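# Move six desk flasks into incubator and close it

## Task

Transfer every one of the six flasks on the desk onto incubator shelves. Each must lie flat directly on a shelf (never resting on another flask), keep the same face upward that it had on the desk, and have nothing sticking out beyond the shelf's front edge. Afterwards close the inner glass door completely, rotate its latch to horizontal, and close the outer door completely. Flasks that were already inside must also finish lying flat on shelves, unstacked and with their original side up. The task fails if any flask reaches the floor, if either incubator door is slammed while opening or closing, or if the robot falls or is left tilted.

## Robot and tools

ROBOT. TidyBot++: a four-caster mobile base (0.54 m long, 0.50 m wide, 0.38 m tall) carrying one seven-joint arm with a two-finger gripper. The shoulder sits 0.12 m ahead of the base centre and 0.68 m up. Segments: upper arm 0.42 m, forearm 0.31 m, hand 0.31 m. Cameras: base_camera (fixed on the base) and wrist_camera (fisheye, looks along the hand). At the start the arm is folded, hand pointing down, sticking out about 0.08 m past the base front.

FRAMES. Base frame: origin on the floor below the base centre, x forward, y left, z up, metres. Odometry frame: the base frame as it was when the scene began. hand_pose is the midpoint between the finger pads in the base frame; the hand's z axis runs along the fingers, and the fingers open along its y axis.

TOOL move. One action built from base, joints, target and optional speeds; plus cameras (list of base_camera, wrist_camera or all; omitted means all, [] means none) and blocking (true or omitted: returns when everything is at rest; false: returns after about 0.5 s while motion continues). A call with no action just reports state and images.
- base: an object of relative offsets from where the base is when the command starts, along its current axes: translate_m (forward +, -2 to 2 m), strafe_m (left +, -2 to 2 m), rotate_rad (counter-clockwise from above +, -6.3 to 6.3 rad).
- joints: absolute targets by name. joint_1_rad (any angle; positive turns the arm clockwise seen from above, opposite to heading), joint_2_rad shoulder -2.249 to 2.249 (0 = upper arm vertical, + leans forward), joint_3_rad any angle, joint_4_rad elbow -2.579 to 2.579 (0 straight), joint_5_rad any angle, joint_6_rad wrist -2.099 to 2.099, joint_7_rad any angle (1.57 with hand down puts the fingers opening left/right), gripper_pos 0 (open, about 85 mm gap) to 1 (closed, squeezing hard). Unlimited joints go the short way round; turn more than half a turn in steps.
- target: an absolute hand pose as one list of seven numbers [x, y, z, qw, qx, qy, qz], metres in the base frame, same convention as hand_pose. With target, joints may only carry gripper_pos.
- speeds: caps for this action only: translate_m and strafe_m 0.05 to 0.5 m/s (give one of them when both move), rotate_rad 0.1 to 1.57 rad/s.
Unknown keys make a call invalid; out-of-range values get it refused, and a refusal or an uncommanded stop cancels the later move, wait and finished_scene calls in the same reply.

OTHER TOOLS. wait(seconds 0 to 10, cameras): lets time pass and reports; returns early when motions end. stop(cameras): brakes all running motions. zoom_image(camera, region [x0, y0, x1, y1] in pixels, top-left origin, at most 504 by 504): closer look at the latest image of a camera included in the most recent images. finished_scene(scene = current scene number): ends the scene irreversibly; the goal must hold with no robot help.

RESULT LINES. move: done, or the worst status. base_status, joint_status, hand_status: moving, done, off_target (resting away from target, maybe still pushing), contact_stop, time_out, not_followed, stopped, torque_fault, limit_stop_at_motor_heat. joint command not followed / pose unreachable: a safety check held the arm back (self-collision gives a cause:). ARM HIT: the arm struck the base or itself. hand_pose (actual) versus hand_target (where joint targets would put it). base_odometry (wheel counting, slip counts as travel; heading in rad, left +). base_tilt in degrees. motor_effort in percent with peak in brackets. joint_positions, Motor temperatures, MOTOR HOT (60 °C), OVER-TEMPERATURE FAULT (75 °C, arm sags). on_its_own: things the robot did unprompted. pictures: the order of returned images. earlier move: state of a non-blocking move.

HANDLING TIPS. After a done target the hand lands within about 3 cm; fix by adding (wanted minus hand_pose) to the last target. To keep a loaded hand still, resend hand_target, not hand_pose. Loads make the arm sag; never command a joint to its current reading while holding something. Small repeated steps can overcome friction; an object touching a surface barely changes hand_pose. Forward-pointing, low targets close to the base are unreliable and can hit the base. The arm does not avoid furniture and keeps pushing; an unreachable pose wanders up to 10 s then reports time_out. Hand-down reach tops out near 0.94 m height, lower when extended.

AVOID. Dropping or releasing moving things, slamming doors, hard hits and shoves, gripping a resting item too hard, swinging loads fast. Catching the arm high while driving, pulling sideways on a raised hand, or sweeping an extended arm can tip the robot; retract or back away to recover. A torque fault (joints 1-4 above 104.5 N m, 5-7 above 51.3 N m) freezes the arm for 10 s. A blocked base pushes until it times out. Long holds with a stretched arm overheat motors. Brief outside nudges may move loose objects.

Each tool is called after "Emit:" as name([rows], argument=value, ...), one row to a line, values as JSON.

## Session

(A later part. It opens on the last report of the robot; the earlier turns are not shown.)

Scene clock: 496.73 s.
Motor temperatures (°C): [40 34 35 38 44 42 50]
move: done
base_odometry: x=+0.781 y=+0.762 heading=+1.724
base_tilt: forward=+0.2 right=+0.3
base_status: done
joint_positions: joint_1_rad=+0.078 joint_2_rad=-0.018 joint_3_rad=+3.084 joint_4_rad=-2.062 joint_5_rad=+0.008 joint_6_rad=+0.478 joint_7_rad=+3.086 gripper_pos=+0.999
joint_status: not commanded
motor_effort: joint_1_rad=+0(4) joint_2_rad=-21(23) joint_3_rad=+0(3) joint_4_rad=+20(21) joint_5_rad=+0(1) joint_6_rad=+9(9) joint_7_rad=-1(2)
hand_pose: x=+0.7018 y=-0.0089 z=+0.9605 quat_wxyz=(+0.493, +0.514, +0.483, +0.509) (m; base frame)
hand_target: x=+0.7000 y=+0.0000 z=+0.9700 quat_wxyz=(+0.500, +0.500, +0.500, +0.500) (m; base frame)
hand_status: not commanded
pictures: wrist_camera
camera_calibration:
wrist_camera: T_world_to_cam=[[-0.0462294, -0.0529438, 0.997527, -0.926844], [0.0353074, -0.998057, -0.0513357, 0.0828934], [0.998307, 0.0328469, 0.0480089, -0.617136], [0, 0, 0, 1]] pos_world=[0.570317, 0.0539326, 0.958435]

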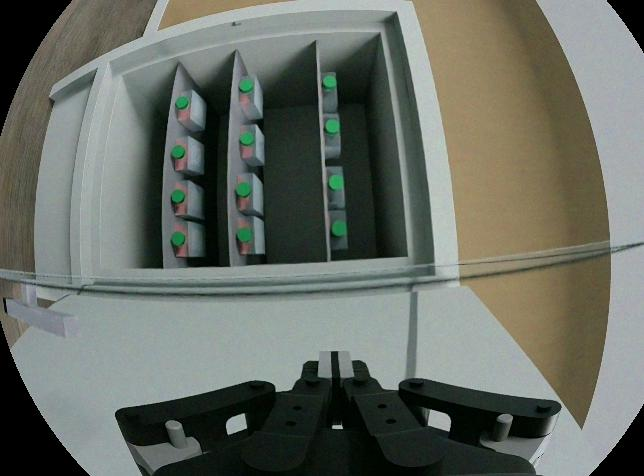

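Emit:
move(base={"translate_m": 0.01, "strafe_m": 0.12}, speeds={"strafe_m": 0.12}, cameras=["wrist_camera"])

Emit:
move(base={"translate_m": 0.045, "strafe_m": 0.105}, speeds={"strafe_m": 0.12}, cameras=["wrist_camera"])

Scene clock: 498.53 s.
Motor temperatures (°C): [40 34 35 38 44 42 50]
move: done
base_odometry: x=+0.660 y=+0.753 heading=+1.724
base_tilt: forward=+0.2 right=+0.3
base_status: done
joint_positions: joint_1_rad=+0.082 joint_2_rad=-0.018 joint_3_rad=+3.083 joint_4_rad=-2.062 joint_5_rad=+0.008 joint_6_rad=+0.478 joint_7_rad=+3.086 gripper_pos=+0.999
joint_status: not commanded
motor_effort: joint_1_rad=-1(6) joint_2_rad=-21(22) joint_3_rad=+0(5) joint_4_rad=+19(20) joint_5_rad=+0(3) joint_6_rad=+9(9) joint_7_rad=+0(2)
hand_pose: x=+0.7017 y=-0.0110 z=+0.9605 quat_wxyz=(+0.494, +0.515, +0.482, +0.508) (m; base frame)
hand_target: x=+0.7000 y=+0.0000 z=+0.9700 quat_wxyz=(+0.500, +0.500, +0.500, +0.500) (m; base frame)
hand_status: not commanded
pictures: wrist_camera
camera_calibration:
wrist_camera: T_world_to_cam=[[-0.0463256, -0.0527741, 0.997531, -0.926878], [0.0316049, -0.998181, -0.0513407, 0.0834045], [0.998426, 0.0291485, 0.0479092, -0.61707], [0, 0, 0, 1]] pos_world=[0.570525, 0.0523244, 0.958435]

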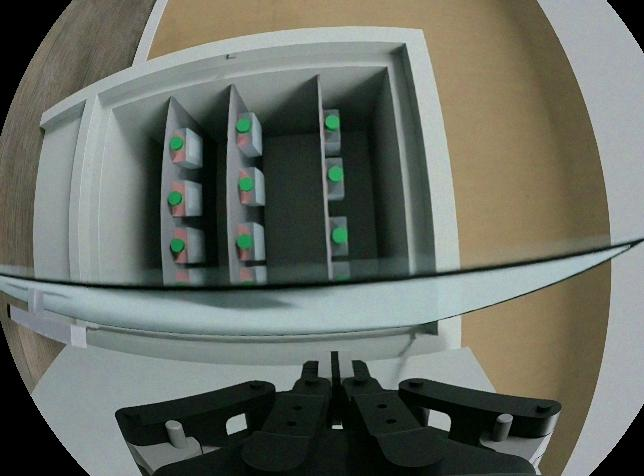

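Scene clock: 500.07 s.
Motor temperatures (°C): [40 34 35 38 44 42 50]
move: done
base_odometry: x=+0.550 y=+0.782 heading=+1.724
base_tilt: forward=+0.2 right=+0.3
base_status: done
joint_positions: joint_1_rad=+0.080 joint_2_rad=-0.018 joint_3_rad=+3.078 joint_4_rad=-2.062 joint_5_rad=+0.008 joint_6_rad=+0.478 joint_7_rad=+3.086 gripper_pos=+0.999
joint_status: not commanded
motor_effort: joint_1_rad=+0(6) joint_2_rad=-21(22) joint_3_rad=+1(5) joint_4_rad=+19(20) joint_5_rad=+0(2) joint_6_rad=+9(9) joint_7_rad=-1(2)
hand_pose: x=+0.7016 y=-0.0068 z=+0.9606 quat_wxyz=(+0.492, +0.514, +0.484, +0.510) (m; base frame)
hand_target: x=+0.7000 y=+0.0000 z=+0.9700 quat_wxyz=(+0.500, +0.500, +0.500, +0.500) (m; base frame)
hand_status: not commanded
pictures: wrist_camera
camera_calibration:
wrist_camera: T_world_to_cam=[[-0.0460521, -0.0530006, 0.997532, -0.926976], [0.038701, -0.997936, -0.0512355, 0.0824764], [0.998189, 0.036246, 0.0480083, -0.617008], [0, 0, 0, 1]] pos_world=[0.57001, 0.05554, 0.958535]

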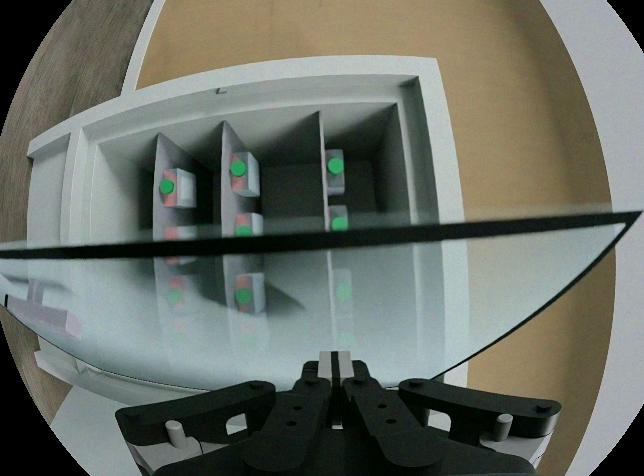

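Emit:
move(base={"translate_m": 0.08, "strafe_m": 0.117}, speeds={"strafe_m": 0.12}, cameras=["wrist_camera"])

Emit:
move(base={"translate_m": 0.111, "strafe_m": 0.091}, speeds={"translate_m": 0.12}, cameras=["wrist_camera"])

Scene clock: 502.07 s.
Motor temperatures (°C): [40 34 35 38 44 42 50]
move: done
base_odometry: x=+0.422 y=+0.843 heading=+1.724
base_tilt: forward=+0.2 right=+0.3
base_status: done
joint_positions: joint_1_rad=+0.082 joint_2_rad=-0.019 joint_3_rad=+3.078 joint_4_rad=-2.062 joint_5_rad=+0.008 joint_6_rad=+0.477 joint_7_rad=+3.086 gripper_pos=+0.999
joint_status: not commanded
motor_effort: joint_1_rad=+0(6) joint_2_rad=-21(22) joint_3_rad=+0(5) joint_4_rad=+19(21) joint_5_rad=+0(2) joint_6_rad=+8(9) joint_7_rad=-1(2)
hand_pose: x=+0.7013 y=-0.0080 z=+0.9612 quat_wxyz=(+0.493, +0.514, +0.483, +0.509) (m; base frame)
hand_target: x=+0.7000 y=+0.0000 z=+0.9700 quat_wxyz=(+0.500, +0.500, +0.500, +0.500) (m; base frame)
hand_status: not commanded
pictures: wrist_camera
camera_calibration:
wrist_camera: T_world_to_cam=[[-0.0467633, -0.0528211, 0.997508, -0.927114], [0.036628, -0.99802, -0.0511311, 0.0826923], [0.998234, 0.0341457, 0.0486054, -0.617289], [0, 0, 0, 1]] pos_world=[0.569815, 0.0546352, 0.959036]

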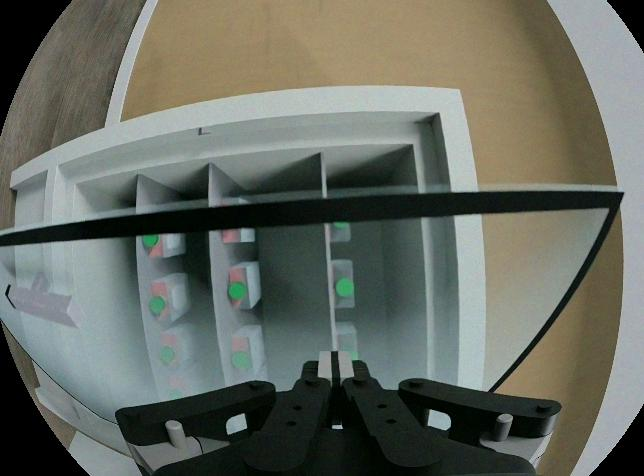

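Scene clock: 503.83 s.
Motor temperatures (°C): [40 34 35 38 44 42 50]
move: done
base_odometry: x=+0.314 y=+0.939 heading=+1.725
base_tilt: forward=+0.2 right=+0.3
base_status: done
joint_positions: joint_1_rad=+0.082 joint_2_rad=-0.022 joint_3_rad=+3.078 joint_4_rad=-2.062 joint_5_rad=+0.008 joint_6_rad=+0.476 joint_7_rad=+3.086 gripper_pos=+0.999
joint_status: not commanded
motor_effort: joint_1_rad=+0(4) joint_2_rad=-21(23) joint_3_rad=+1(3) joint_4_rad=+19(23) joint_5_rad=+0(2) joint_6_rad=+9(10) joint_7_rad=-2(2)
hand_pose: x=+0.7006 y=-0.0082 z=+0.9629 quat_wxyz=(+0.494, +0.513, +0.482, +0.510) (m; base frame)
hand_target: x=+0.7000 y=+0.0000 z=+0.9700 quat_wxyz=(+0.500, +0.500, +0.500, +0.500) (m; base frame)
hand_status: not commanded
pictures: wrist_camera
camera_calibration:
wrist_camera: T_world_to_cam=[[-0.0492888, -0.052585, 0.997399, -0.92693], [0.0363472, -0.998046, -0.0508229, 0.0824489], [0.998123, 0.0337476, 0.0511038, -0.618966], [0, 0, 0, 1]] pos_world=[0.569121, 0.0544339, 0.960341]

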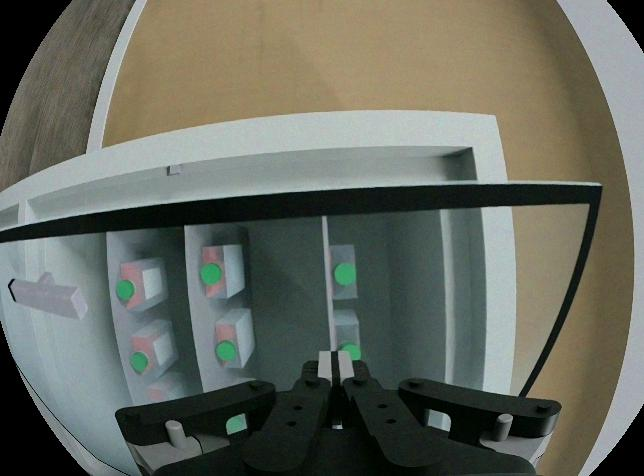

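Emit:
move(base={"translate_m": 0.131, "strafe_m": 0.06}, speeds={"translate_m": 0.1}, cameras=["wrist_camera"])

Emit:
move(base={"translate_m": 0.06, "strafe_m": 0.01}, speeds={"translate_m": 0.06}, cameras=["wrist_camera"])

Scene clock: 505.97 s.
Motor temperatures (°C): [40 34 35 38 44 42 50]
move: done
base_odometry: x=+0.235 y=+1.059 heading=+1.725
base_tilt: forward=+0.2 right=+0.3
base_status: done
joint_positions: joint_1_rad=+0.082 joint_2_rad=-0.025 joint_3_rad=+3.078 joint_4_rad=-2.061 joint_5_rad=+0.008 joint_6_rad=+0.475 joint_7_rad=+3.086 gripper_pos=+0.999
joint_status: not commanded
motor_effort: joint_1_rad=+0(3) joint_2_rad=-20(23) joint_3_rad=+1(2) joint_4_rad=+19(22) joint_5_rad=+0(1) joint_6_rad=+9(9) joint_7_rad=-1(2)
hand_pose: x=+0.6999 y=-0.0082 z=+0.9644 quat_wxyz=(+0.495, +0.513, +0.482, +0.510) (m; base frame)
hand_target: x=+0.7000 y=+0.0000 z=+0.9700 quat_wxyz=(+0.500, +0.500, +0.500, +0.500) (m; base frame)
hand_status: not commanded
pictures: wrist_camera
camera_calibration:
wrist_camera: T_world_to_cam=[[-0.0515043, -0.0523524, 0.9973, -0.926823], [0.0362495, -0.998065, -0.0505205, 0.0823004], [0.998015, 0.0335496, 0.0533024, -0.620375], [0, 0, 0, 1]] pos_world=[0.568425, 0.054433, 0.961546]

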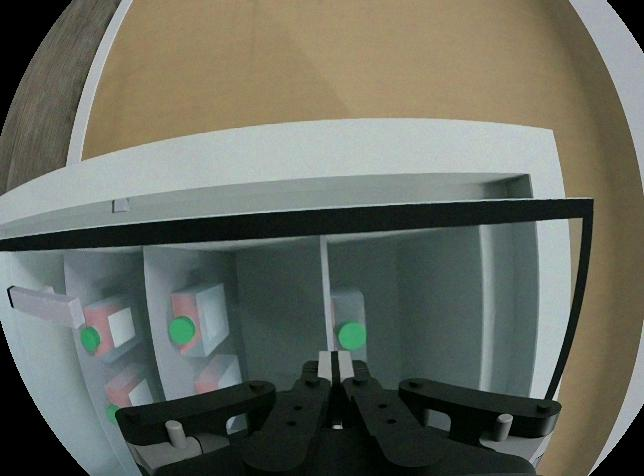

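Scene clock: 507.47 s.
Motor temperatures (°C): [40 34 35 38 44 42 50]
move: done
base_odometry: x=+0.216 y=+1.117 heading=+1.725
base_tilt: forward=+0.2 right=+0.3
base_status: done
joint_positions: joint_1_rad=+0.082 joint_2_rad=-0.026 joint_3_rad=+3.078 joint_4_rad=-2.061 joint_5_rad=+0.008 joint_6_rad=+0.475 joint_7_rad=+3.086 gripper_pos=+0.999
joint_status: not commanded
motor_effort: joint_1_rad=+0(1) joint_2_rad=-20(23) joint_3_rad=+0(1) joint_4_rad=+20(22) joint_5_rad=+0(1) joint_6_rad=+9(10) joint_7_rad=-1(2)
hand_pose: x=+0.6997 y=-0.0082 z=+0.9650 quat_wxyz=(+0.495, +0.513, +0.482, +0.510) (m; base frame)
hand_target: x=+0.7000 y=+0.0000 z=+0.9700 quat_wxyz=(+0.500, +0.500, +0.500, +0.500) (m; base frame)
hand_status: not commanded
pictures: wrist_camera
camera_calibration:
wrist_camera: T_world_to_cam=[[-0.0524082, -0.0522803, 0.997256, -0.926777], [0.0362936, -0.998069, -0.0504156, 0.0823068], [0.997966, 0.0335518, 0.0542045, -0.621048], [0, 0, 0, 1]] pos_world=[0.568227, 0.0545329, 0.962048]

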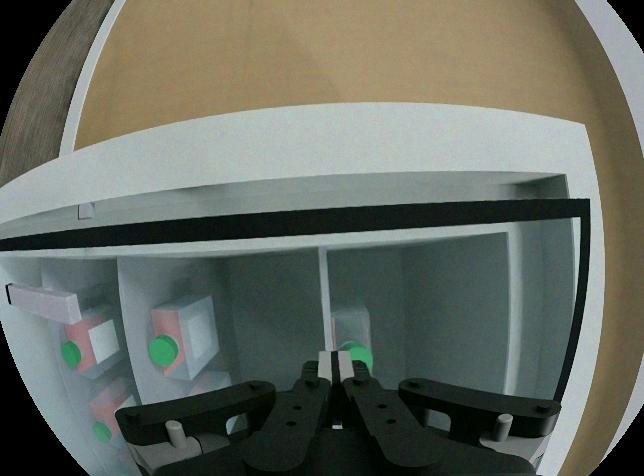

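Emit:
move(base={"translate_m": 0.05}, speeds={"translate_m": 0.05}, cameras=["wrist_camera"])

Emit:
move(base={"translate_m": 0.025}, speeds={"translate_m": 0.05}, cameras=["wrist_camera"])

Scene clock: 509.07 s.
Motor temperatures (°C): [40 34 35 38 44 42 50]
move: done
base_odometry: x=+0.208 y=+1.167 heading=+1.725
base_tilt: forward=+0.2 right=+0.3
base_status: done
joint_positions: joint_1_rad=+0.082 joint_2_rad=-0.026 joint_3_rad=+3.078 joint_4_rad=-2.061 joint_5_rad=+0.008 joint_6_rad=+0.475 joint_7_rad=+3.086 gripper_pos=+0.999
joint_status: not commanded
motor_effort: joint_1_rad=+0(1) joint_2_rad=-20(24) joint_3_rad=+1(1) joint_4_rad=+19(21) joint_5_rad=+1(1) joint_6_rad=+9(9) joint_7_rad=-1(2)
hand_pose: x=+0.6996 y=-0.0082 z=+0.9653 quat_wxyz=(+0.495, +0.512, +0.481, +0.510) (m; base frame)
hand_target: x=+0.7000 y=+0.0000 z=+0.9700 quat_wxyz=(+0.500, +0.500, +0.500, +0.500) (m; base frame)
hand_status: not commanded
pictures: wrist_camera
camera_calibration:
wrist_camera: T_world_to_cam=[[-0.0527102, -0.0521899, 0.997245, -0.926905], [0.0363042, -0.998073, -0.0503144, 0.0822222], [0.99795, 0.0335521, 0.0545034, -0.621243], [0, 0, 0, 1]] pos_world=[0.568127, 0.0545327, 0.962348]

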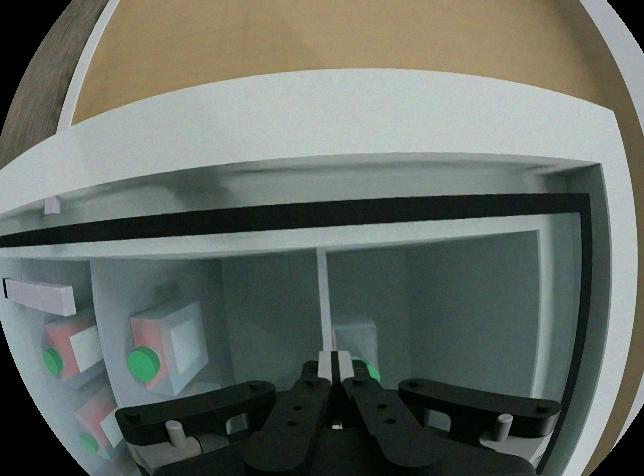

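Scene clock: 510.03 s.
Motor temperatures (°C): [40 34 35 38 44 42 50]
move: done
base_odometry: x=+0.204 y=+1.191 heading=+1.725
base_tilt: forward=+0.2 right=+0.3
base_status: done
joint_positions: joint_1_rad=+0.082 joint_2_rad=-0.027 joint_3_rad=+3.078 joint_4_rad=-2.060 joint_5_rad=+0.008 joint_6_rad=+0.474 joint_7_rad=+3.086 gripper_pos=+0.999
joint_status: not commanded
motor_effort: joint_1_rad=+0(1) joint_2_rad=-20(24) joint_3_rad=+1(1) joint_4_rad=+19(21) joint_5_rad=+0(1) joint_6_rad=+9(10) joint_7_rad=-1(2)
hand_pose: x=+0.6995 y=-0.0082 z=+0.9656 quat_wxyz=(+0.495, +0.512, +0.481, +0.511) (m; base frame)
hand_target: x=+0.7000 y=+0.0000 z=+0.9700 quat_wxyz=(+0.500, +0.500, +0.500, +0.500) (m; base frame)
hand_status: not commanded
pictures: wrist_camera
camera_calibration:
wrist_camera: T_world_to_cam=[[-0.0531083, -0.0522066, 0.997223, -0.926857], [0.0363245, -0.998073, -0.0503166, 0.0822229], [0.997928, 0.0335514, 0.0549023, -0.621626], [0, 0, 0, 1]] pos_world=[0.568128, 0.0545327, 0.962549]

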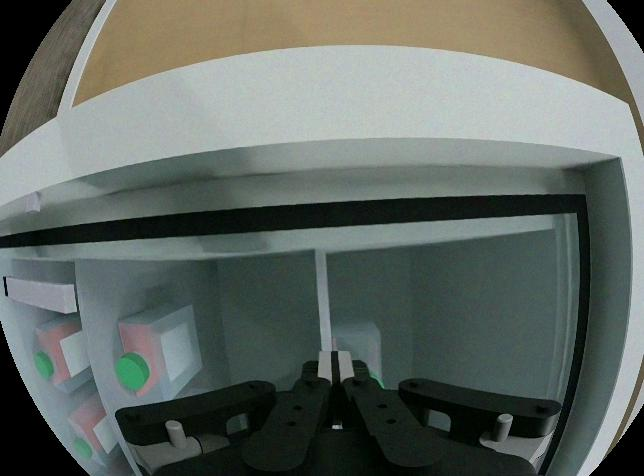

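Emit:
move(base={"translate_m": 0.025}, speeds={"translate_m": 0.05}, cameras=[])

Emit:
move(base={"translate_m": 0.025}, speeds={"translate_m": 0.05}, cameras=["wrist_camera"])

Scene clock: 511.13 s.
Motor temperatures (°C): [40 34 35 38 44 42 50]
move: done
base_odometry: x=+0.200 y=+1.216 heading=+1.725
base_tilt: forward=+0.2 right=+0.3
base_status: done
joint_positions: joint_1_rad=+0.083 joint_2_rad=-0.049 joint_3_rad=+3.078 joint_4_rad=-2.075 joint_5_rad=+0.008 joint_6_rad=+0.462 joint_7_rad=+3.086 gripper_pos=+0.999
joint_status: not commanded
motor_effort: joint_1_rad=-2(3) joint_2_rad=-16(22) joint_3_rad=+0(2) joint_4_rad=+24(29) joint_5_rad=+1(1) joint_6_rad=+11(12) joint_7_rad=-1(1)
hand_pose: x=+0.6913 y=-0.0079 z=+0.9659 quat_wxyz=(+0.494, +0.513, +0.483, +0.509) (m; base frame)
hand_target: x=+0.7000 y=+0.0000 z=+0.9700 quat_wxyz=(+0.500, +0.500, +0.500, +0.500) (m; base frame)
hand_status: not commanded
pictures: none
No camera images: "cameras" was empty.

Scene clock: 512.03 s.
Motor temperatures (°C): [40 34 35 38 44 42 50]
move: done
base_odometry: x=+0.196 y=+1.240 heading=+1.725
base_tilt: forward=+0.2 right=+0.3
base_status: done
joint_positions: joint_1_rad=+0.084 joint_2_rad=-0.109 joint_3_rad=+3.078 joint_4_rad=-2.122 joint_5_rad=+0.008 joint_6_rad=+0.442 joint_7_rad=+3.086 gripper_pos=+0.999
joint_status: not commanded
motor_effort: joint_1_rad=-4(5) joint_2_rad=-2(16) joint_3_rad=-2(4) joint_4_rad=+33(39) joint_5_rad=+1(3) joint_6_rad=+14(15) joint_7_rad=-1(2)
hand_pose: x=+0.6680 y=-0.0074 z=+0.9655 quat_wxyz=(+0.494, +0.515, +0.485, +0.506) (m; base frame)
hand_target: x=+0.7000 y=+0.0000 z=+0.9700 quat_wxyz=(+0.500, +0.500, +0.500, +0.500) (m; base frame)
hand_status: not commanded
pictures: wrist_camera
camera_calibration:
wrist_camera: T_world_to_cam=[[-0.0416929, -0.0470225, 0.998023, -0.936815], [0.0332569, -0.998404, -0.0456511, 0.0816746], [0.998577, 0.0312878, 0.0431902, -0.579312], [0, 0, 0, 1]] pos_world=[0.536713, 0.0556182, 0.963713]

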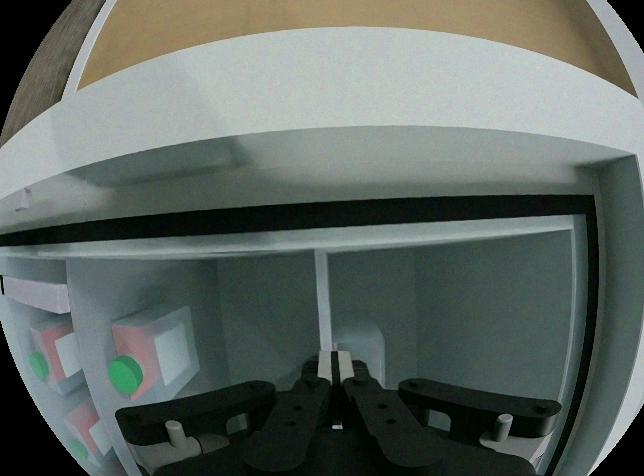

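Emit:
move(base={"translate_m": -0.2}, speeds={"translate_m": 0.2}, cameras=[])

Emit:
move(target=[0.68, 0.0, 0.85, 0, 0.7071, 0, 0.7071], joints={"gripper_pos": 0.0})

Scene clock: 513.97 s.
Motor temperatures (°C): [40 34 34 38 44 42 50]
move: done
base_odometry: x=+0.227 y=+1.042 heading=+1.725
base_tilt: forward=+0.2 right=+0.3
base_status: done
joint_positions: joint_1_rad=+0.083 joint_2_rad=-0.034 joint_3_rad=+3.078 joint_4_rad=-2.049 joint_5_rad=+0.008 joint_6_rad=+0.442 joint_7_rad=+3.086 gripper_pos=+0.999
joint_status: not commanded
motor_effort: joint_1_rad=+0(4) joint_2_rad=-21(24) joint_3_rad=+0(3) joint_4_rad=+19(34) joint_5_rad=+0(2) joint_6_rad=+9(12) joint_7_rad=-1(2)
hand_pose: x=+0.6991 y=-0.0082 z=+0.9663 quat_wxyz=(+0.492, +0.516, +0.485, +0.507) (m; base frame)
hand_target: x=+0.7000 y=+0.0000 z=+0.9700 quat_wxyz=(+0.500, +0.500, +0.500, +0.500) (m; base frame)
hand_status: not commanded
pictures: none
No camera images: "cameras" was empty.

Scene clock: 516.17 s.
Motor temperatures (°C): [40 34 34 38 44 42 50]
move: done
base_odometry: x=+0.227 y=+1.042 heading=+1.725
base_tilt: forward=+0.2 right=+0.3
base_status: not commanded
joint_positions: joint_1_rad=+0.015 joint_2_rad=+0.115 joint_3_rad=+3.127 joint_4_rad=-2.327 joint_5_rad=+0.008 joint_6_rad=+0.875 joint_7_rad=+1.615 gripper_pos=+0.000
joint_status: all done
motor_effort: joint_1_rad=-1(1) joint_2_rad=-22(23) joint_3_rad=+0(1) joint_4_rad=+14(20) joint_5_rad=+1(1) joint_6_rad=+9(10) joint_7_rad=-1(2)
hand_pose: x=+0.6810 y=+0.0028 z=+0.8604 quat_wxyz=(+0.015, +0.706, +0.019, +0.708) (m; base frame)
hand_target: x=+0.6800 y=+0.0000 z=+0.8500 quat_wxyz=(+0.000, +0.707, +0.000, +0.707) (m; base frame)
hand_status: done (0.011 m and 2.7 deg from the pose sent, 0.118 m and 87.4 deg at the start)
pictures: base_camera, wrist_camera
camera_calibration:
wrist_camera: T_world_to_cam=[[-0.0351282, -0.998553, 0.0407083, -0.00902955], [0.0552862, -0.0426128, -0.997561, 0.888035], [0.997852, -0.0327919, 0.0567031, -0.598954], [0, 0, 0, 1]] pos_world=[0.548255, 0.00918432, 0.920199]

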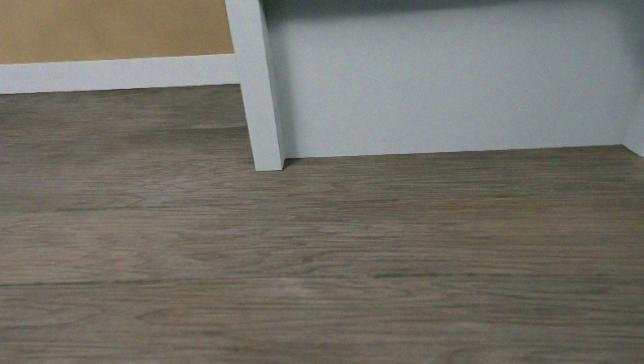

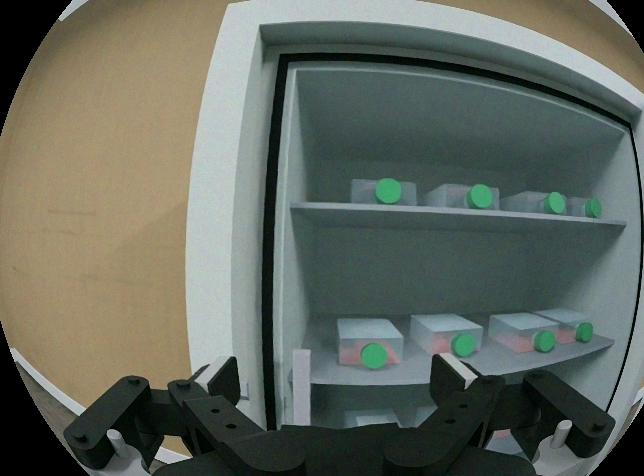

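Emit:
zoom_image(camera="wrist_camera", region=[200, 300, 400, 440])

Scaled by 2.520.

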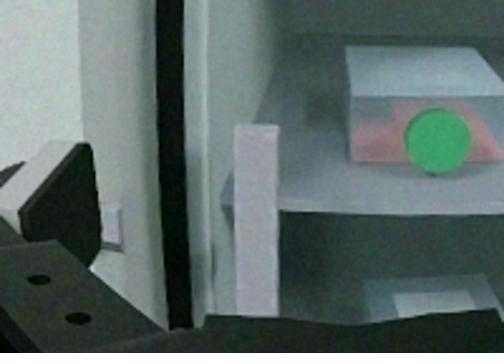

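Emit:
move(target=[0.68, 0.0, 0.755, 0, 0.7071, 0, 0.7071], cameras=["wrist_camera"])

Scene clock: 518.43 s.
Motor temperatures (°C): [40 34 34 38 44 42 50]
move: done
base_odometry: x=+0.227 y=+1.042 heading=+1.725
base_tilt: forward=+0.2 right=+0.3
base_status: not commanded
joint_positions: joint_1_rad=+0.015 joint_2_rad=+0.426 joint_3_rad=+3.127 joint_4_rad=-2.452 joint_5_rad=+0.008 joint_6_rad=+1.312 joint_7_rad=+1.612 gripper_pos=+0.000
joint_status: not commanded
motor_effort: joint_1_rad=+0(1) joint_2_rad=-26(28) joint_3_rad=+0(1) joint_4_rad=+10(16) joint_5_rad=+0(1) joint_6_rad=+8(10) joint_7_rad=-1(1)
hand_pose: x=+0.6858 y=+0.0021 z=+0.7625 quat_wxyz=(+0.011, +0.706, +0.015, +0.708) (m; base frame)
hand_target: x=+0.6800 y=+0.0000 z=+0.7550 quat_wxyz=(+0.000, +0.707, +0.000, +0.707) (m; base frame)
hand_status: done (0.010 m and 2.2 deg from the pose sent, 0.105 m and 2.7 deg at the start)
pictures: wrist_camera
camera_calibration:
wrist_camera: T_world_to_cam=[[-0.0352806, -0.998912, 0.0304991, 0.00239041], [0.0550493, -0.0324142, -0.997957, 0.790446], [0.99786, -0.0335295, 0.056133, -0.597864], [0, 0, 0, 1]] pos_world=[0.553156, 0.00796342, 0.822319]

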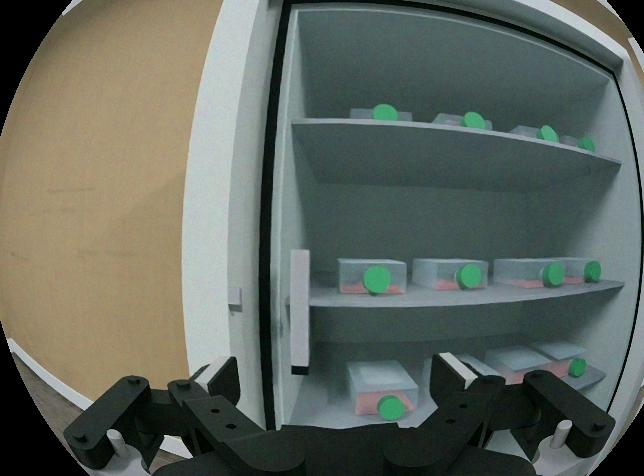

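Emit:
move(base={"translate_m": 0.13, "strafe_m": 0.029}, speeds={"translate_m": 0.15}, cameras=["wrist_camera"])

Scene clock: 520.30 s.
Motor temperatures (°C): [40 34 34 38 44 42 50]
move: done
base_odometry: x=+0.178 y=+1.166 heading=+1.725
base_tilt: forward=+0.3 right=+0.3
base_status: done
joint_positions: joint_1_rad=+0.013 joint_2_rad=+0.429 joint_3_rad=+3.129 joint_4_rad=-2.458 joint_5_rad=+0.008 joint_6_rad=+1.315 joint_7_rad=+1.612 gripper_pos=+0.000
joint_status: not commanded
motor_effort: joint_1_rad=+0(1) joint_2_rad=-27(28) joint_3_rad=-1(1) joint_4_rad=+9(10) joint_5_rad=+1(1) joint_6_rad=+9(9) joint_7_rad=-1(2)
hand_pose: x=+0.6844 y=+0.0026 z=+0.7603 quat_wxyz=(+0.011, +0.707, +0.016, +0.707) (m; base frame)
hand_target: x=+0.6800 y=+0.0000 z=+0.7550 quat_wxyz=(+0.000, +0.707, +0.000, +0.707) (m; base frame)
hand_status: not commanded
pictures: wrist_camera
camera_calibration:
wrist_camera: T_world_to_cam=[[-0.0344744, -0.998925, 0.0309761, 0.00196589], [0.0510651, -0.0327147, -0.998159, 0.791187], [0.9981, -0.0328291, 0.052138, -0.593424], [0, 0, 0, 1]] pos_world=[0.551962, 0.00836557, 0.820609]

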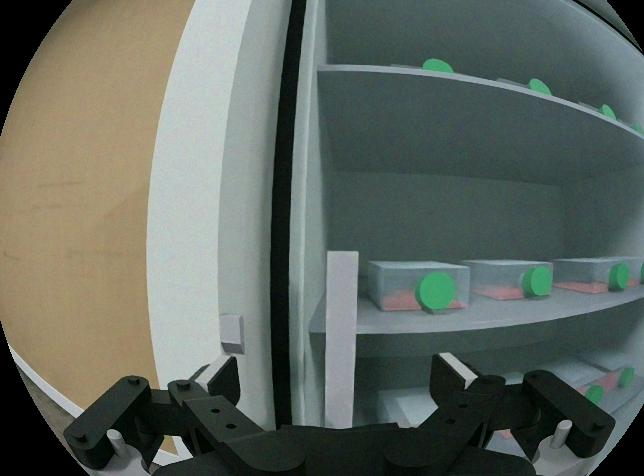

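Emit:
move(base={"translate_m": 0.043}, speeds={"translate_m": 0.08}, cameras=["wrist_camera"])

Emit:
move(joints={"gripper_pos": 0.8}, cameras=["wrist_camera"])

Scene clock: 521.53 s.
Motor temperatures (°C): [40 34 34 38 44 42 50]
move: done
base_odometry: x=+0.171 y=+1.209 heading=+1.726
base_tilt: forward=+0.2 right=+0.3
base_status: done
joint_positions: joint_1_rad=+0.013 joint_2_rad=+0.429 joint_3_rad=+3.129 joint_4_rad=-2.468 joint_5_rad=+0.008 joint_6_rad=+1.320 joint_7_rad=+1.611 gripper_pos=+0.000
joint_status: not commanded
motor_effort: joint_1_rad=+0(1) joint_2_rad=-27(28) joint_3_rad=+0(1) joint_4_rad=+9(16) joint_5_rad=+0(1) joint_6_rad=+9(9) joint_7_rad=-1(1)
hand_pose: x=+0.6812 y=+0.0025 z=+0.7575 quat_wxyz=(+0.011, +0.709, +0.015, +0.705) (m; base frame)
hand_target: x=+0.6800 y=+0.0000 z=+0.7550 quat_wxyz=(+0.000, +0.707, +0.000, +0.707) (m; base frame)
hand_status: not commanded
pictures: wrist_camera
camera_calibration:
wrist_camera: T_world_to_cam=[[-0.0343503, -0.998948, 0.0303802, 0.00224386], [0.0449849, -0.0319127, -0.998478, 0.793015], [0.998397, -0.0329314, 0.0460337, -0.58561], [0, 0, 0, 1]] pos_world=[0.549075, 0.00826382, 0.818698]

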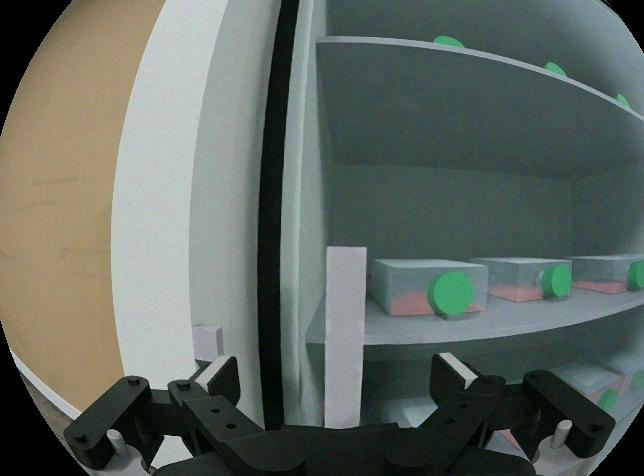

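Scene clock: 522.67 s.
Motor temperatures (°C): [40 34 34 38 44 42 50]
move: done
base_odometry: x=+0.171 y=+1.209 heading=+1.725
base_tilt: forward=+0.3 right=+0.3
base_status: not commanded
joint_positions: joint_1_rad=+0.009 joint_2_rad=+0.430 joint_3_rad=+3.140 joint_4_rad=-2.473 joint_5_rad=+0.008 joint_6_rad=+1.322 joint_7_rad=+1.610 gripper_pos=+0.800
joint_status: all done
motor_effort: joint_1_rad=-2(6) joint_2_rad=-26(29) joint_3_rad=-1(4) joint_4_rad=+8(13) joint_5_rad=+2(5) joint_6_rad=+9(12) joint_7_rad=-1(1)
hand_pose: x=+0.6801 y=-0.0004 z=+0.7557 quat_wxyz=(+0.014, +0.710, +0.015, +0.704) (m; base frame)
hand_target: x=+0.6800 y=+0.0000 z=+0.7550 quat_wxyz=(+0.000, +0.707, +0.000, +0.707) (m; base frame)
hand_status: not commanded
pictures: wrist_camera
camera_calibration:
wrist_camera: T_world_to_cam=[[-0.0401135, -0.998601, 0.0344615, 0.000179113], [0.0416738, -0.0361313, -0.998478, 0.793419], [0.998326, -0.0386163, 0.0430648, -0.582325], [0, 0, 0, 1]] pos_world=[0.548292, 0.0063589, 0.817283]

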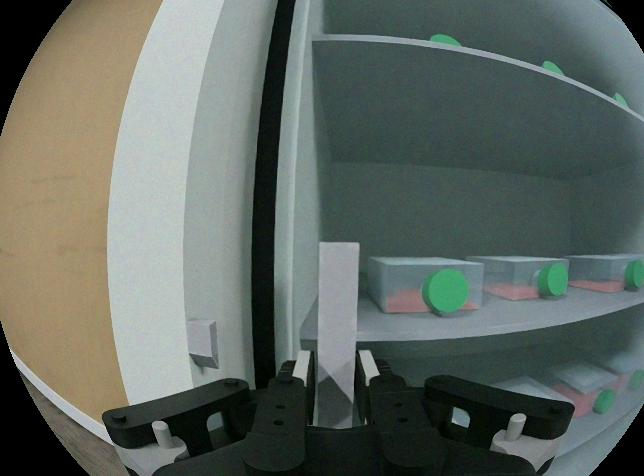

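Emit:
move(target=[0.68, 0.0, 0.764, -0.1405, 0.693, -0.1405, 0.693], cameras=["wrist_camera"])

Scene clock: 524.03 s.
Motor temperatures (°C): [40 34 34 37 44 42 50]
move: done
base_odometry: x=+0.171 y=+1.209 heading=+1.725
base_tilt: forward=+0.2 right=+0.3
base_status: not commanded
joint_positions: joint_1_rad=+0.046 joint_2_rad=+0.430 joint_3_rad=+3.098 joint_4_rad=-2.473 joint_5_rad=+0.008 joint_6_rad=+1.321 joint_7_rad=+1.249 gripper_pos=+0.800
joint_status: not commanded
motor_effort: joint_1_rad=-1(2) joint_2_rad=-28(28) joint_3_rad=-1(2) joint_4_rad=+10(10) joint_5_rad=+1(3) joint_6_rad=+10(11) joint_7_rad=-1(2)
hand_pose: x=+0.6796 y=-0.0013 z=+0.7560 quat_wxyz=(-0.119, +0.701, -0.119, +0.693) (m; base frame)
hand_target: x=+0.6800 y=+0.0000 z=+0.7640 quat_wxyz=(-0.141, +0.693, -0.140, +0.693) (m; base frame)
hand_status: done (0.008 m and 3.6 deg from the pose sent, 0.008 m and 25.3 deg at the start)
pictures: wrist_camera
camera_calibration:
wrist_camera: T_world_to_cam=[[-0.0431286, -0.940437, -0.337222, 0.282371], [0.0414914, 0.335559, -0.941105, 0.750931], [0.998208, -0.0545803, 0.0245478, -0.567795], [0, 0, 0, 1]] pos_world=[0.547799, -0.0174195, 0.815864]

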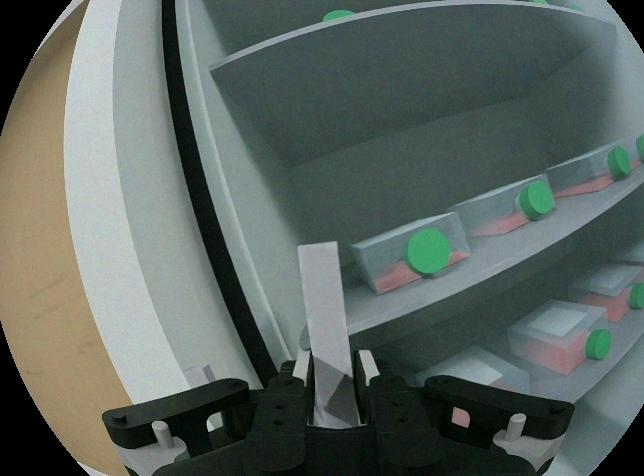

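Emit:
move(joints={"joint_7_rad": 0.8}, cameras=[])

Emit:
move(joints={"joint_7_rad": 0.4}, cameras=["wrist_camera"])

Scene clock: 525.33 s.
Motor temperatures (°C): [40 34 34 37 44 42 50]
move: done
base_odometry: x=+0.171 y=+1.209 heading=+1.725
base_tilt: forward=+0.2 right=+0.3
base_status: not commanded
joint_positions: joint_1_rad=+0.046 joint_2_rad=+0.430 joint_3_rad=+3.098 joint_4_rad=-2.473 joint_5_rad=+0.008 joint_6_rad=+1.321 joint_7_rad=+0.848 gripper_pos=+0.800
joint_status: all done
motor_effort: joint_1_rad=-2(2) joint_2_rad=-29(29) joint_3_rad=-2(2) joint_4_rad=+10(11) joint_5_rad=+2(3) joint_6_rad=+11(11) joint_7_rad=-1(2)
hand_pose: x=+0.6796 y=-0.0015 z=+0.7560 quat_wxyz=(-0.254, +0.663, -0.256, +0.656) (m; base frame)
hand_target: x=+0.6800 y=+0.0000 z=+0.7640 quat_wxyz=(-0.275, +0.651, -0.275, +0.652) (m; base frame)
hand_status: not commanded
pictures: none
No camera images: "cameras" was empty.

Scene clock: 526.50 s.
Motor temperatures (°C): [40 34 34 37 44 42 50]
move: done
base_odometry: x=+0.171 y=+1.209 heading=+1.725
base_tilt: forward=+0.3 right=+0.3
base_status: not commanded
joint_positions: joint_1_rad=+0.046 joint_2_rad=+0.430 joint_3_rad=+3.097 joint_4_rad=-2.473 joint_5_rad=+0.008 joint_6_rad=+1.320 joint_7_rad=+0.446 gripper_pos=+0.800
joint_status: all done
motor_effort: joint_1_rad=-1(2) joint_2_rad=-28(33) joint_3_rad=-1(2) joint_4_rad=+9(13) joint_5_rad=+2(3) joint_6_rad=+10(14) joint_7_rad=-1(2)
hand_pose: x=+0.6796 y=-0.0011 z=+0.7555 quat_wxyz=(-0.380, +0.599, -0.384, +0.591) (m; base frame)
hand_target: x=+0.6800 y=+0.0000 z=+0.7640 quat_wxyz=(-0.399, +0.584, -0.399, +0.584) (m; base frame)
hand_status: not commanded
pictures: wrist_camera
camera_calibration:
wrist_camera: T_world_to_cam=[[-0.0507625, -0.409795, -0.910764, 0.721453], [0.0451178, 0.910068, -0.411996, 0.34879], [0.997691, -0.0620056, -0.0277083, -0.527938], [0, 0, 0, 1]] pos_world=[0.547605, -0.05451, 0.786146]

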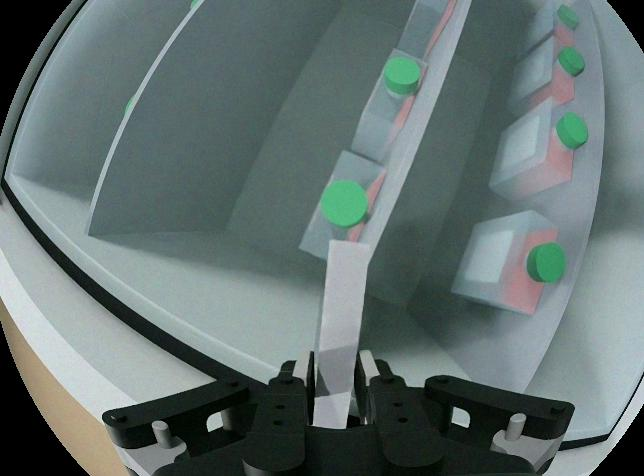

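Emit:
move(joints={"joint_7_rad": 0.05}, cameras=["wrist_camera"])

Scene clock: 527.73 s.
Motor temperatures (°C): [40 34 34 37 44 42 50]
move: done
base_odometry: x=+0.171 y=+1.209 heading=+1.725
base_tilt: forward=+0.2 right=+0.3
base_status: not commanded
joint_positions: joint_1_rad=+0.046 joint_2_rad=+0.430 joint_3_rad=+3.097 joint_4_rad=-2.473 joint_5_rad=+0.008 joint_6_rad=+1.320 joint_7_rad=+0.093 gripper_pos=+0.800
joint_status: all done
motor_effort: joint_1_rad=+0(1) joint_2_rad=-26(28) joint_3_rad=-1(1) joint_4_rad=+9(10) joint_5_rad=+0(1) joint_6_rad=+9(10) joint_7_rad=-1(1)
hand_pose: x=+0.6796 y=-0.0010 z=+0.7555 quat_wxyz=(-0.478, +0.522, -0.483, +0.515) (m; base frame)
hand_target: x=+0.6800 y=+0.0000 z=+0.7640 quat_wxyz=(-0.494, +0.506, -0.494, +0.506) (m; base frame)
hand_status: not commanded
pictures: wrist_camera
camera_calibration:
wrist_camera: T_world_to_cam=[[-0.0522813, -0.0696036, -0.996204, 0.787352], [0.0489186, 0.996192, -0.07217, 0.0894941], [0.997434, -0.0525061, -0.0486773, -0.511928], [0, 0, 0, 1]] pos_world=[0.5474, -0.0612301, 0.765903]

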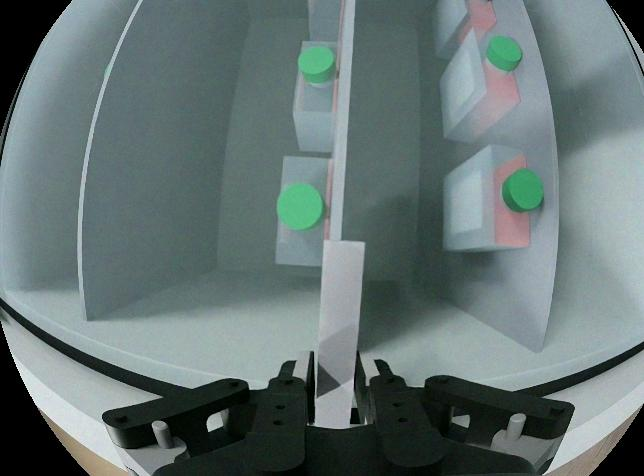

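Emit:
move(joints={"gripper_pos": 0.0}, cameras=[])

Emit:
move(base={"translate_m": -0.15}, speeds={"translate_m": 0.2}, cameras=[])

Emit:
move(target=[0.68, 0.0, 0.86, 0, 0.7071, 0, 0.7071], cameras=["wrist_camera"])

Scene clock: 529.00 s.
Motor temperatures (°C): [40 34 34 37 44 42 50]
move: done
base_odometry: x=+0.171 y=+1.209 heading=+1.725
base_tilt: forward=+0.2 right=+0.3
base_status: not commanded
joint_positions: joint_1_rad=+0.046 joint_2_rad=+0.430 joint_3_rad=+3.097 joint_4_rad=-2.473 joint_5_rad=+0.008 joint_6_rad=+1.320 joint_7_rad=+0.093 gripper_pos=+0.000
joint_status: all done
motor_effort: joint_1_rad=+0(1) joint_2_rad=-27(27) joint_3_rad=+0(1) joint_4_rad=+9(10) joint_5_rad=+0(1) joint_6_rad=+9(9) joint_7_rad=-1(1)
hand_pose: x=+0.6796 y=-0.0010 z=+0.7555 quat_wxyz=(-0.478, +0.522, -0.483, +0.515) (m; base frame)
hand_target: x=+0.6800 y=+0.0000 z=+0.7640 quat_wxyz=(-0.494, +0.506, -0.494, +0.506) (m; base frame)
hand_status: not commanded
pictures: none
No camera images: "cameras" was empty.

Scene clock: 530.47 s.
Motor temperatures (°C): [40 34 34 37 44 42 50]
move: done
base_odometry: x=+0.194 y=+1.060 heading=+1.726
base_tilt: forward=+0.2 right=+0.3
base_status: done
joint_positions: joint_1_rad=+0.047 joint_2_rad=+0.429 joint_3_rad=+3.097 joint_4_rad=-2.473 joint_5_rad=+0.008 joint_6_rad=+1.320 joint_7_rad=+0.093 gripper_pos=+0.000
joint_status: not commanded
motor_effort: joint_1_rad=+0(2) joint_2_rad=-26(29) joint_3_rad=+0(1) joint_4_rad=+8(10) joint_5_rad=+1(1) joint_6_rad=+9(9) joint_7_rad=-1(1)
hand_pose: x=+0.6795 y=-0.0012 z=+0.7563 quat_wxyz=(-0.479, +0.522, -0.483, +0.516) (m; base frame)
hand_target: x=+0.6800 y=+0.0000 z=+0.7640 quat_wxyz=(-0.494, +0.506, -0.494, +0.506) (m; base frame)
hand_status: not commanded
pictures: none
No camera images: "cameras" was empty.

Scene clock: 532.63 s.
Motor temperatures (°C): [40 34 34 37 44 42 50]
move: done
base_odometry: x=+0.194 y=+1.060 heading=+1.726
base_tilt: forward=+0.2 right=+0.3
base_status: not commanded
joint_positions: joint_1_rad=+0.014 joint_2_rad=+0.133 joint_3_rad=+3.128 joint_4_rad=-2.354 joint_5_rad=+0.008 joint_6_rad=+0.916 joint_7_rad=+1.513 gripper_pos=+0.000
joint_status: not commanded
motor_effort: joint_1_rad=+0(1) joint_2_rad=-22(28) joint_3_rad=+1(1) joint_4_rad=+15(15) joint_5_rad=+0(1) joint_6_rad=+9(10) joint_7_rad=-1(2)
hand_pose: x=+0.6773 y=+0.0027 z=+0.8494 quat_wxyz=(-0.021, +0.707, -0.017, +0.707) (m; base frame)
hand_target: x=+0.6800 y=+0.0000 z=+0.8600 quat_wxyz=(+0.000, +0.707, +0.000, +0.707) (m; base frame)
hand_status: done (0.011 m and 3.2 deg from the pose sent, 0.104 m and 85.6 deg at the start)
pictures: wrist_camera
camera_calibration:
wrist_camera: T_world_to_cam=[[-0.0351384, -0.997514, -0.0610907, 0.0777066], [0.0507935, 0.0592669, -0.996949, 0.879453], [0.998091, -0.0381342, 0.0485847, -0.587927], [0, 0, 0, 1]] pos_world=[0.544864, 0.00297087, 0.910081]

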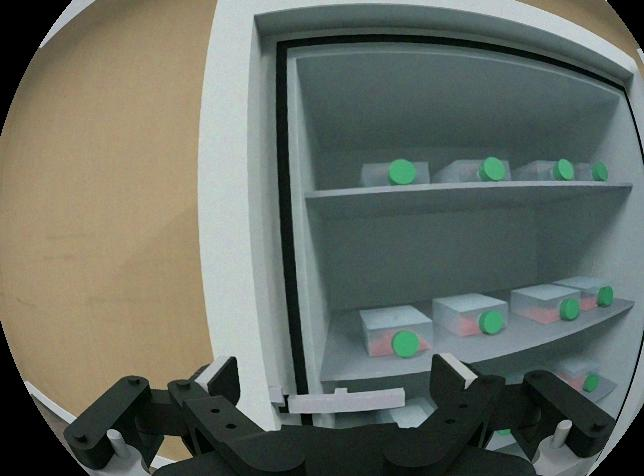

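Emit:
zoom_image(camera="wrist_camera", region=[250, 340, 440, 430])

Scaled by 2.653.

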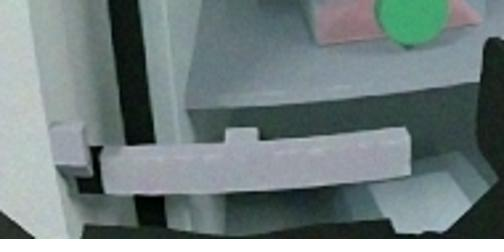

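Emit:
move(base={"translate_m": -0.64}, cameras=[])

Emit:
move(base={"strafe_m": -0.8}, target=[0.66, 0.0, 1.10, 0, 0.7071, 0, 0.7071], joints={"gripper_pos": 1.0})

Scene clock: 536.33 s.
Motor temperatures (°C): [40 34 34 37 44 42 50]
move: done
base_odometry: x=+0.293 y=+0.428 heading=+1.726
base_tilt: forward=+0.2 right=+0.4
base_status: done
joint_positions: joint_1_rad=+0.014 joint_2_rad=+0.129 joint_3_rad=+3.128 joint_4_rad=-2.351 joint_5_rad=+0.008 joint_6_rad=+0.912 joint_7_rad=+1.516 gripper_pos=+0.000
joint_status: not commanded
motor_effort: joint_1_rad=-1(1) joint_2_rad=-22(24) joint_3_rad=+0(1) joint_4_rad=+15(17) joint_5_rad=+0(2) joint_6_rad=+9(10) joint_7_rad=+0(1)
hand_pose: x=+0.6775 y=+0.0027 z=+0.8520 quat_wxyz=(-0.020, +0.706, -0.016, +0.708) (m; base frame)
hand_target: x=+0.6800 y=+0.0000 z=+0.8600 quat_wxyz=(+0.000, +0.707, +0.000, +0.707) (m; base frame)
hand_status: not commanded
pictures: none
No camera images: "cameras" was empty.

Scene clock: 539.20 s.
Motor temperatures (°C): [40 34 34 37 44 42 50]
move: done
base_odometry: x=+1.083 y=+0.551 heading=+1.725
base_tilt: forward=+0.2 right=+0.3
base_status: done
joint_positions: joint_1_rad=+0.000 joint_2_rad=-0.183 joint_3_rad=+3.140 joint_4_rad=-1.779 joint_5_rad=+0.008 joint_6_rad=+0.028 joint_7_rad=+1.525 gripper_pos=+0.999
joint_status: all done
motor_effort: joint_1_rad=+0(2) joint_2_rad=-16(24) joint_3_rad=+1(2) joint_4_rad=+22(22) joint_5_rad=+0(1) joint_6_rad=+8(10) joint_7_rad=+0(2)
hand_pose: x=+0.6679 y=+0.0023 z=+1.0884 quat_wxyz=(-0.014, +0.706, -0.013, +0.708) (m; base frame)
hand_target: x=+0.6600 y=+0.0000 z=+1.1000 quat_wxyz=(+0.000, +0.707, +0.000, +0.707) (m; base frame)
hand_status: done (0.014 m and 2.2 deg from the pose sent, 0.249 m and 3.0 deg at the start)
pictures: base_camera, wrist_camera
camera_calibration:
wrist_camera: T_world_to_cam=[[-0.0390635, -0.998237, -0.0446958, 0.0763402], [0.0539615, 0.0425572, -0.997636, 1.11688], [0.997779, -0.041383, 0.0522039, -0.593871], [0, 0, 0, 1]] pos_world=[0.535265, 0.0040979, 1.14866]

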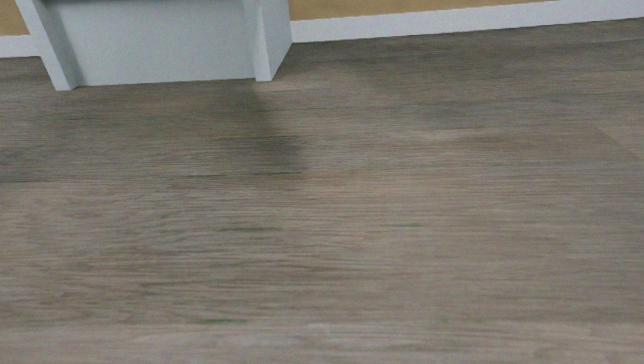

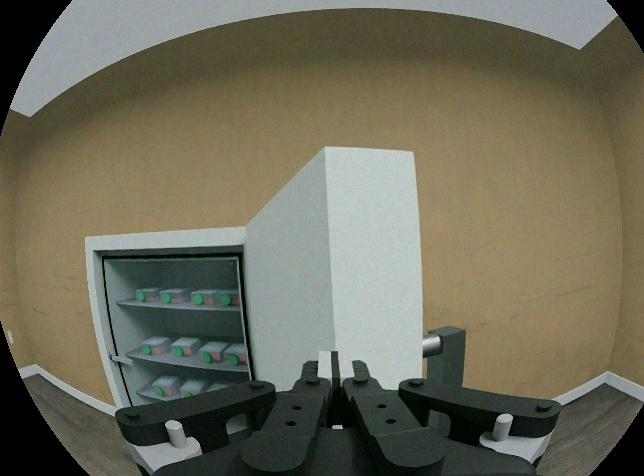

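Emit:
move(base={"strafe_m": -0.2}, target=[0.68, 0.0, 1.15, 0.5, 0.5, 0.5, 0.5], cameras=["wrist_camera"])

Scene clock: 542.10 s.
Motor temperatures (°C): [40 34 34 37 44 42 50]
move: done
base_odometry: x=+1.281 y=+0.582 heading=+1.725
base_tilt: forward=+0.2 right=+0.3
base_status: done
joint_positions: joint_1_rad=-0.398 joint_2_rad=-0.183 joint_3_rad=+3.450 joint_4_rad=-1.584 joint_5_rad=+0.453 joint_6_rad=-0.140 joint_7_rad=+2.637 gripper_pos=+0.999
joint_status: not commanded
motor_effort: joint_1_rad=-1(2) joint_2_rad=-16(17) joint_3_rad=-1(3) joint_4_rad=+21(22) joint_5_rad=+1(2) joint_6_rad=+9(10) joint_7_rad=+0(2)
hand_pose: x=+0.6718 y=+0.0090 z=+1.1563 quat_wxyz=(+0.470, +0.511, +0.472, +0.543) (m; base frame)
hand_target: x=+0.6800 y=+0.0000 z=+1.1500 quat_wxyz=(+0.500, +0.500, +0.500, +0.500) (m; base frame)
hand_status: done (0.014 m and 6.9 deg from the pose sent, 0.063 m and 92.2 deg at the start)
pictures: wrist_camera
camera_calibration:
wrist_camera: T_world_to_cam=[[-0.0682587, -0.1204, 0.990376, -1.09887], [0.0865856, -0.989661, -0.114345, 0.150145], [0.993903, 0.0779472, 0.0779779, -0.629395], [0, 0, 0, 1]] pos_world=[0.53755, 0.0653486, 1.15454]

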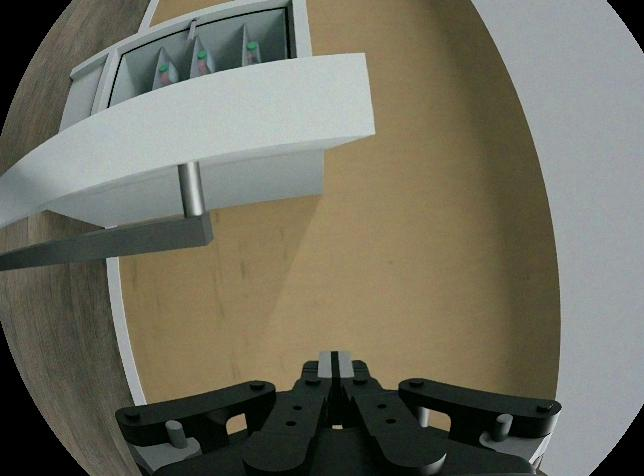

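Emit:
move(base={"translate_m": 0.19}, speeds={"translate_m": 0.2}, cameras=["wrist_camera"])

Emit:
move(base={"strafe_m": 0.1}, speeds={"strafe_m": 0.12}, cameras=["wrist_camera"])

Scene clock: 544.13 s.
Motor temperatures (°C): [40 34 34 38 44 42 50]
move: done
base_odometry: x=+1.252 y=+0.770 heading=+1.725
base_tilt: forward=+0.2 right=+0.3
base_status: done
joint_positions: joint_1_rad=-0.399 joint_2_rad=-0.175 joint_3_rad=+3.450 joint_4_rad=-1.584 joint_5_rad=+0.455 joint_6_rad=-0.142 joint_7_rad=+2.640 gripper_pos=+0.999
joint_status: not commanded
motor_effort: joint_1_rad=+0(1) joint_2_rad=-16(19) joint_3_rad=-1(1) joint_4_rad=+21(22) joint_5_rad=+1(1) joint_6_rad=+8(9) joint_7_rad=-1(2)
hand_pose: x=+0.6755 y=+0.0107 z=+1.1518 quat_wxyz=(+0.470, +0.512, +0.476, +0.539) (m; base frame)
hand_target: x=+0.6800 y=+0.0000 z=+1.1500 quat_wxyz=(+0.500, +0.500, +0.500, +0.500) (m; base frame)
hand_status: not commanded
pictures: wrist_camera
camera_calibration:
wrist_camera: T_world_to_cam=[[-0.0594483, -0.113433, 0.991765, -1.10165], [0.0853253, -0.990464, -0.10817, 0.144718], [0.994578, 0.0781921, 0.0685601, -0.622351], [0, 0, 0, 1]] pos_world=[0.541137, 0.067037, 1.1509]

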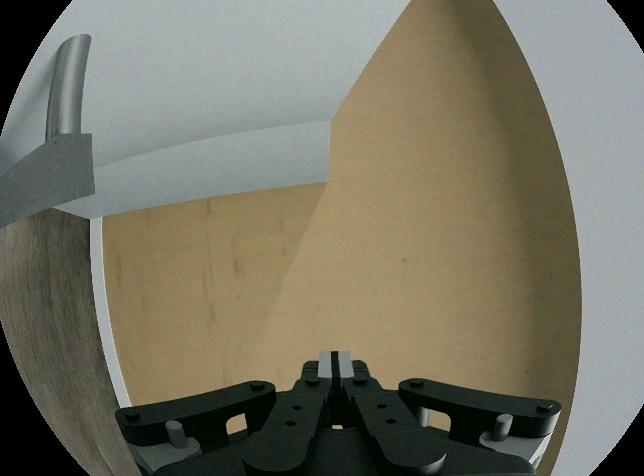

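Scene clock: 545.50 s.
Motor temperatures (°C): [40 34 34 38 44 42 50]
move: done
base_odometry: x=+1.153 y=+0.754 heading=+1.725
base_tilt: forward=+0.2 right=+0.3
base_status: done
joint_positions: joint_1_rad=-0.406 joint_2_rad=-0.175 joint_3_rad=+3.454 joint_4_rad=-1.583 joint_5_rad=+0.455 joint_6_rad=-0.143 joint_7_rad=+2.640 gripper_pos=+0.999
joint_status: not commanded
motor_effort: joint_1_rad=-1(2) joint_2_rad=-16(17) joint_3_rad=-1(2) joint_4_rad=+21(22) joint_5_rad=+0(1) joint_6_rad=+8(9) joint_7_rad=-1(2)
hand_pose: x=+0.6757 y=+0.0112 z=+1.1515 quat_wxyz=(+0.469, +0.512, +0.476, +0.539) (m; base frame)
hand_target: x=+0.6800 y=+0.0000 z=+1.1500 quat_wxyz=(+0.500, +0.500, +0.500, +0.500) (m; base frame)
hand_status: not commanded
pictures: wrist_camera
camera_calibration:
wrist_camera: T_world_to_cam=[[-0.058384, -0.113638, 0.991805, -1.102], [0.0866308, -0.990329, -0.108369, 0.144593], [0.994528, 0.0795939, 0.0676639, -0.621599], [0, 0, 0, 1]] pos_world=[0.541332, 0.0674402, 1.1507]

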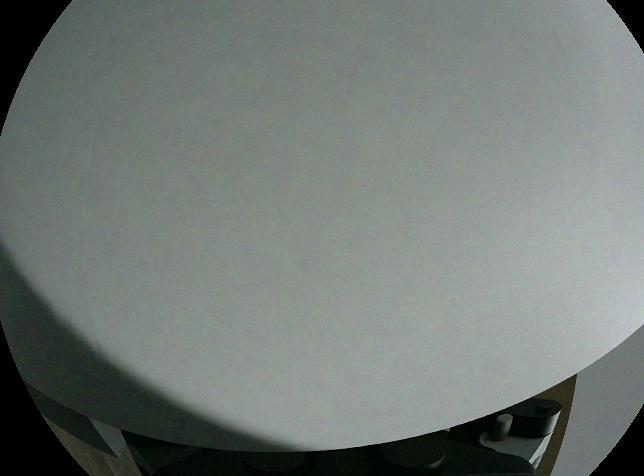

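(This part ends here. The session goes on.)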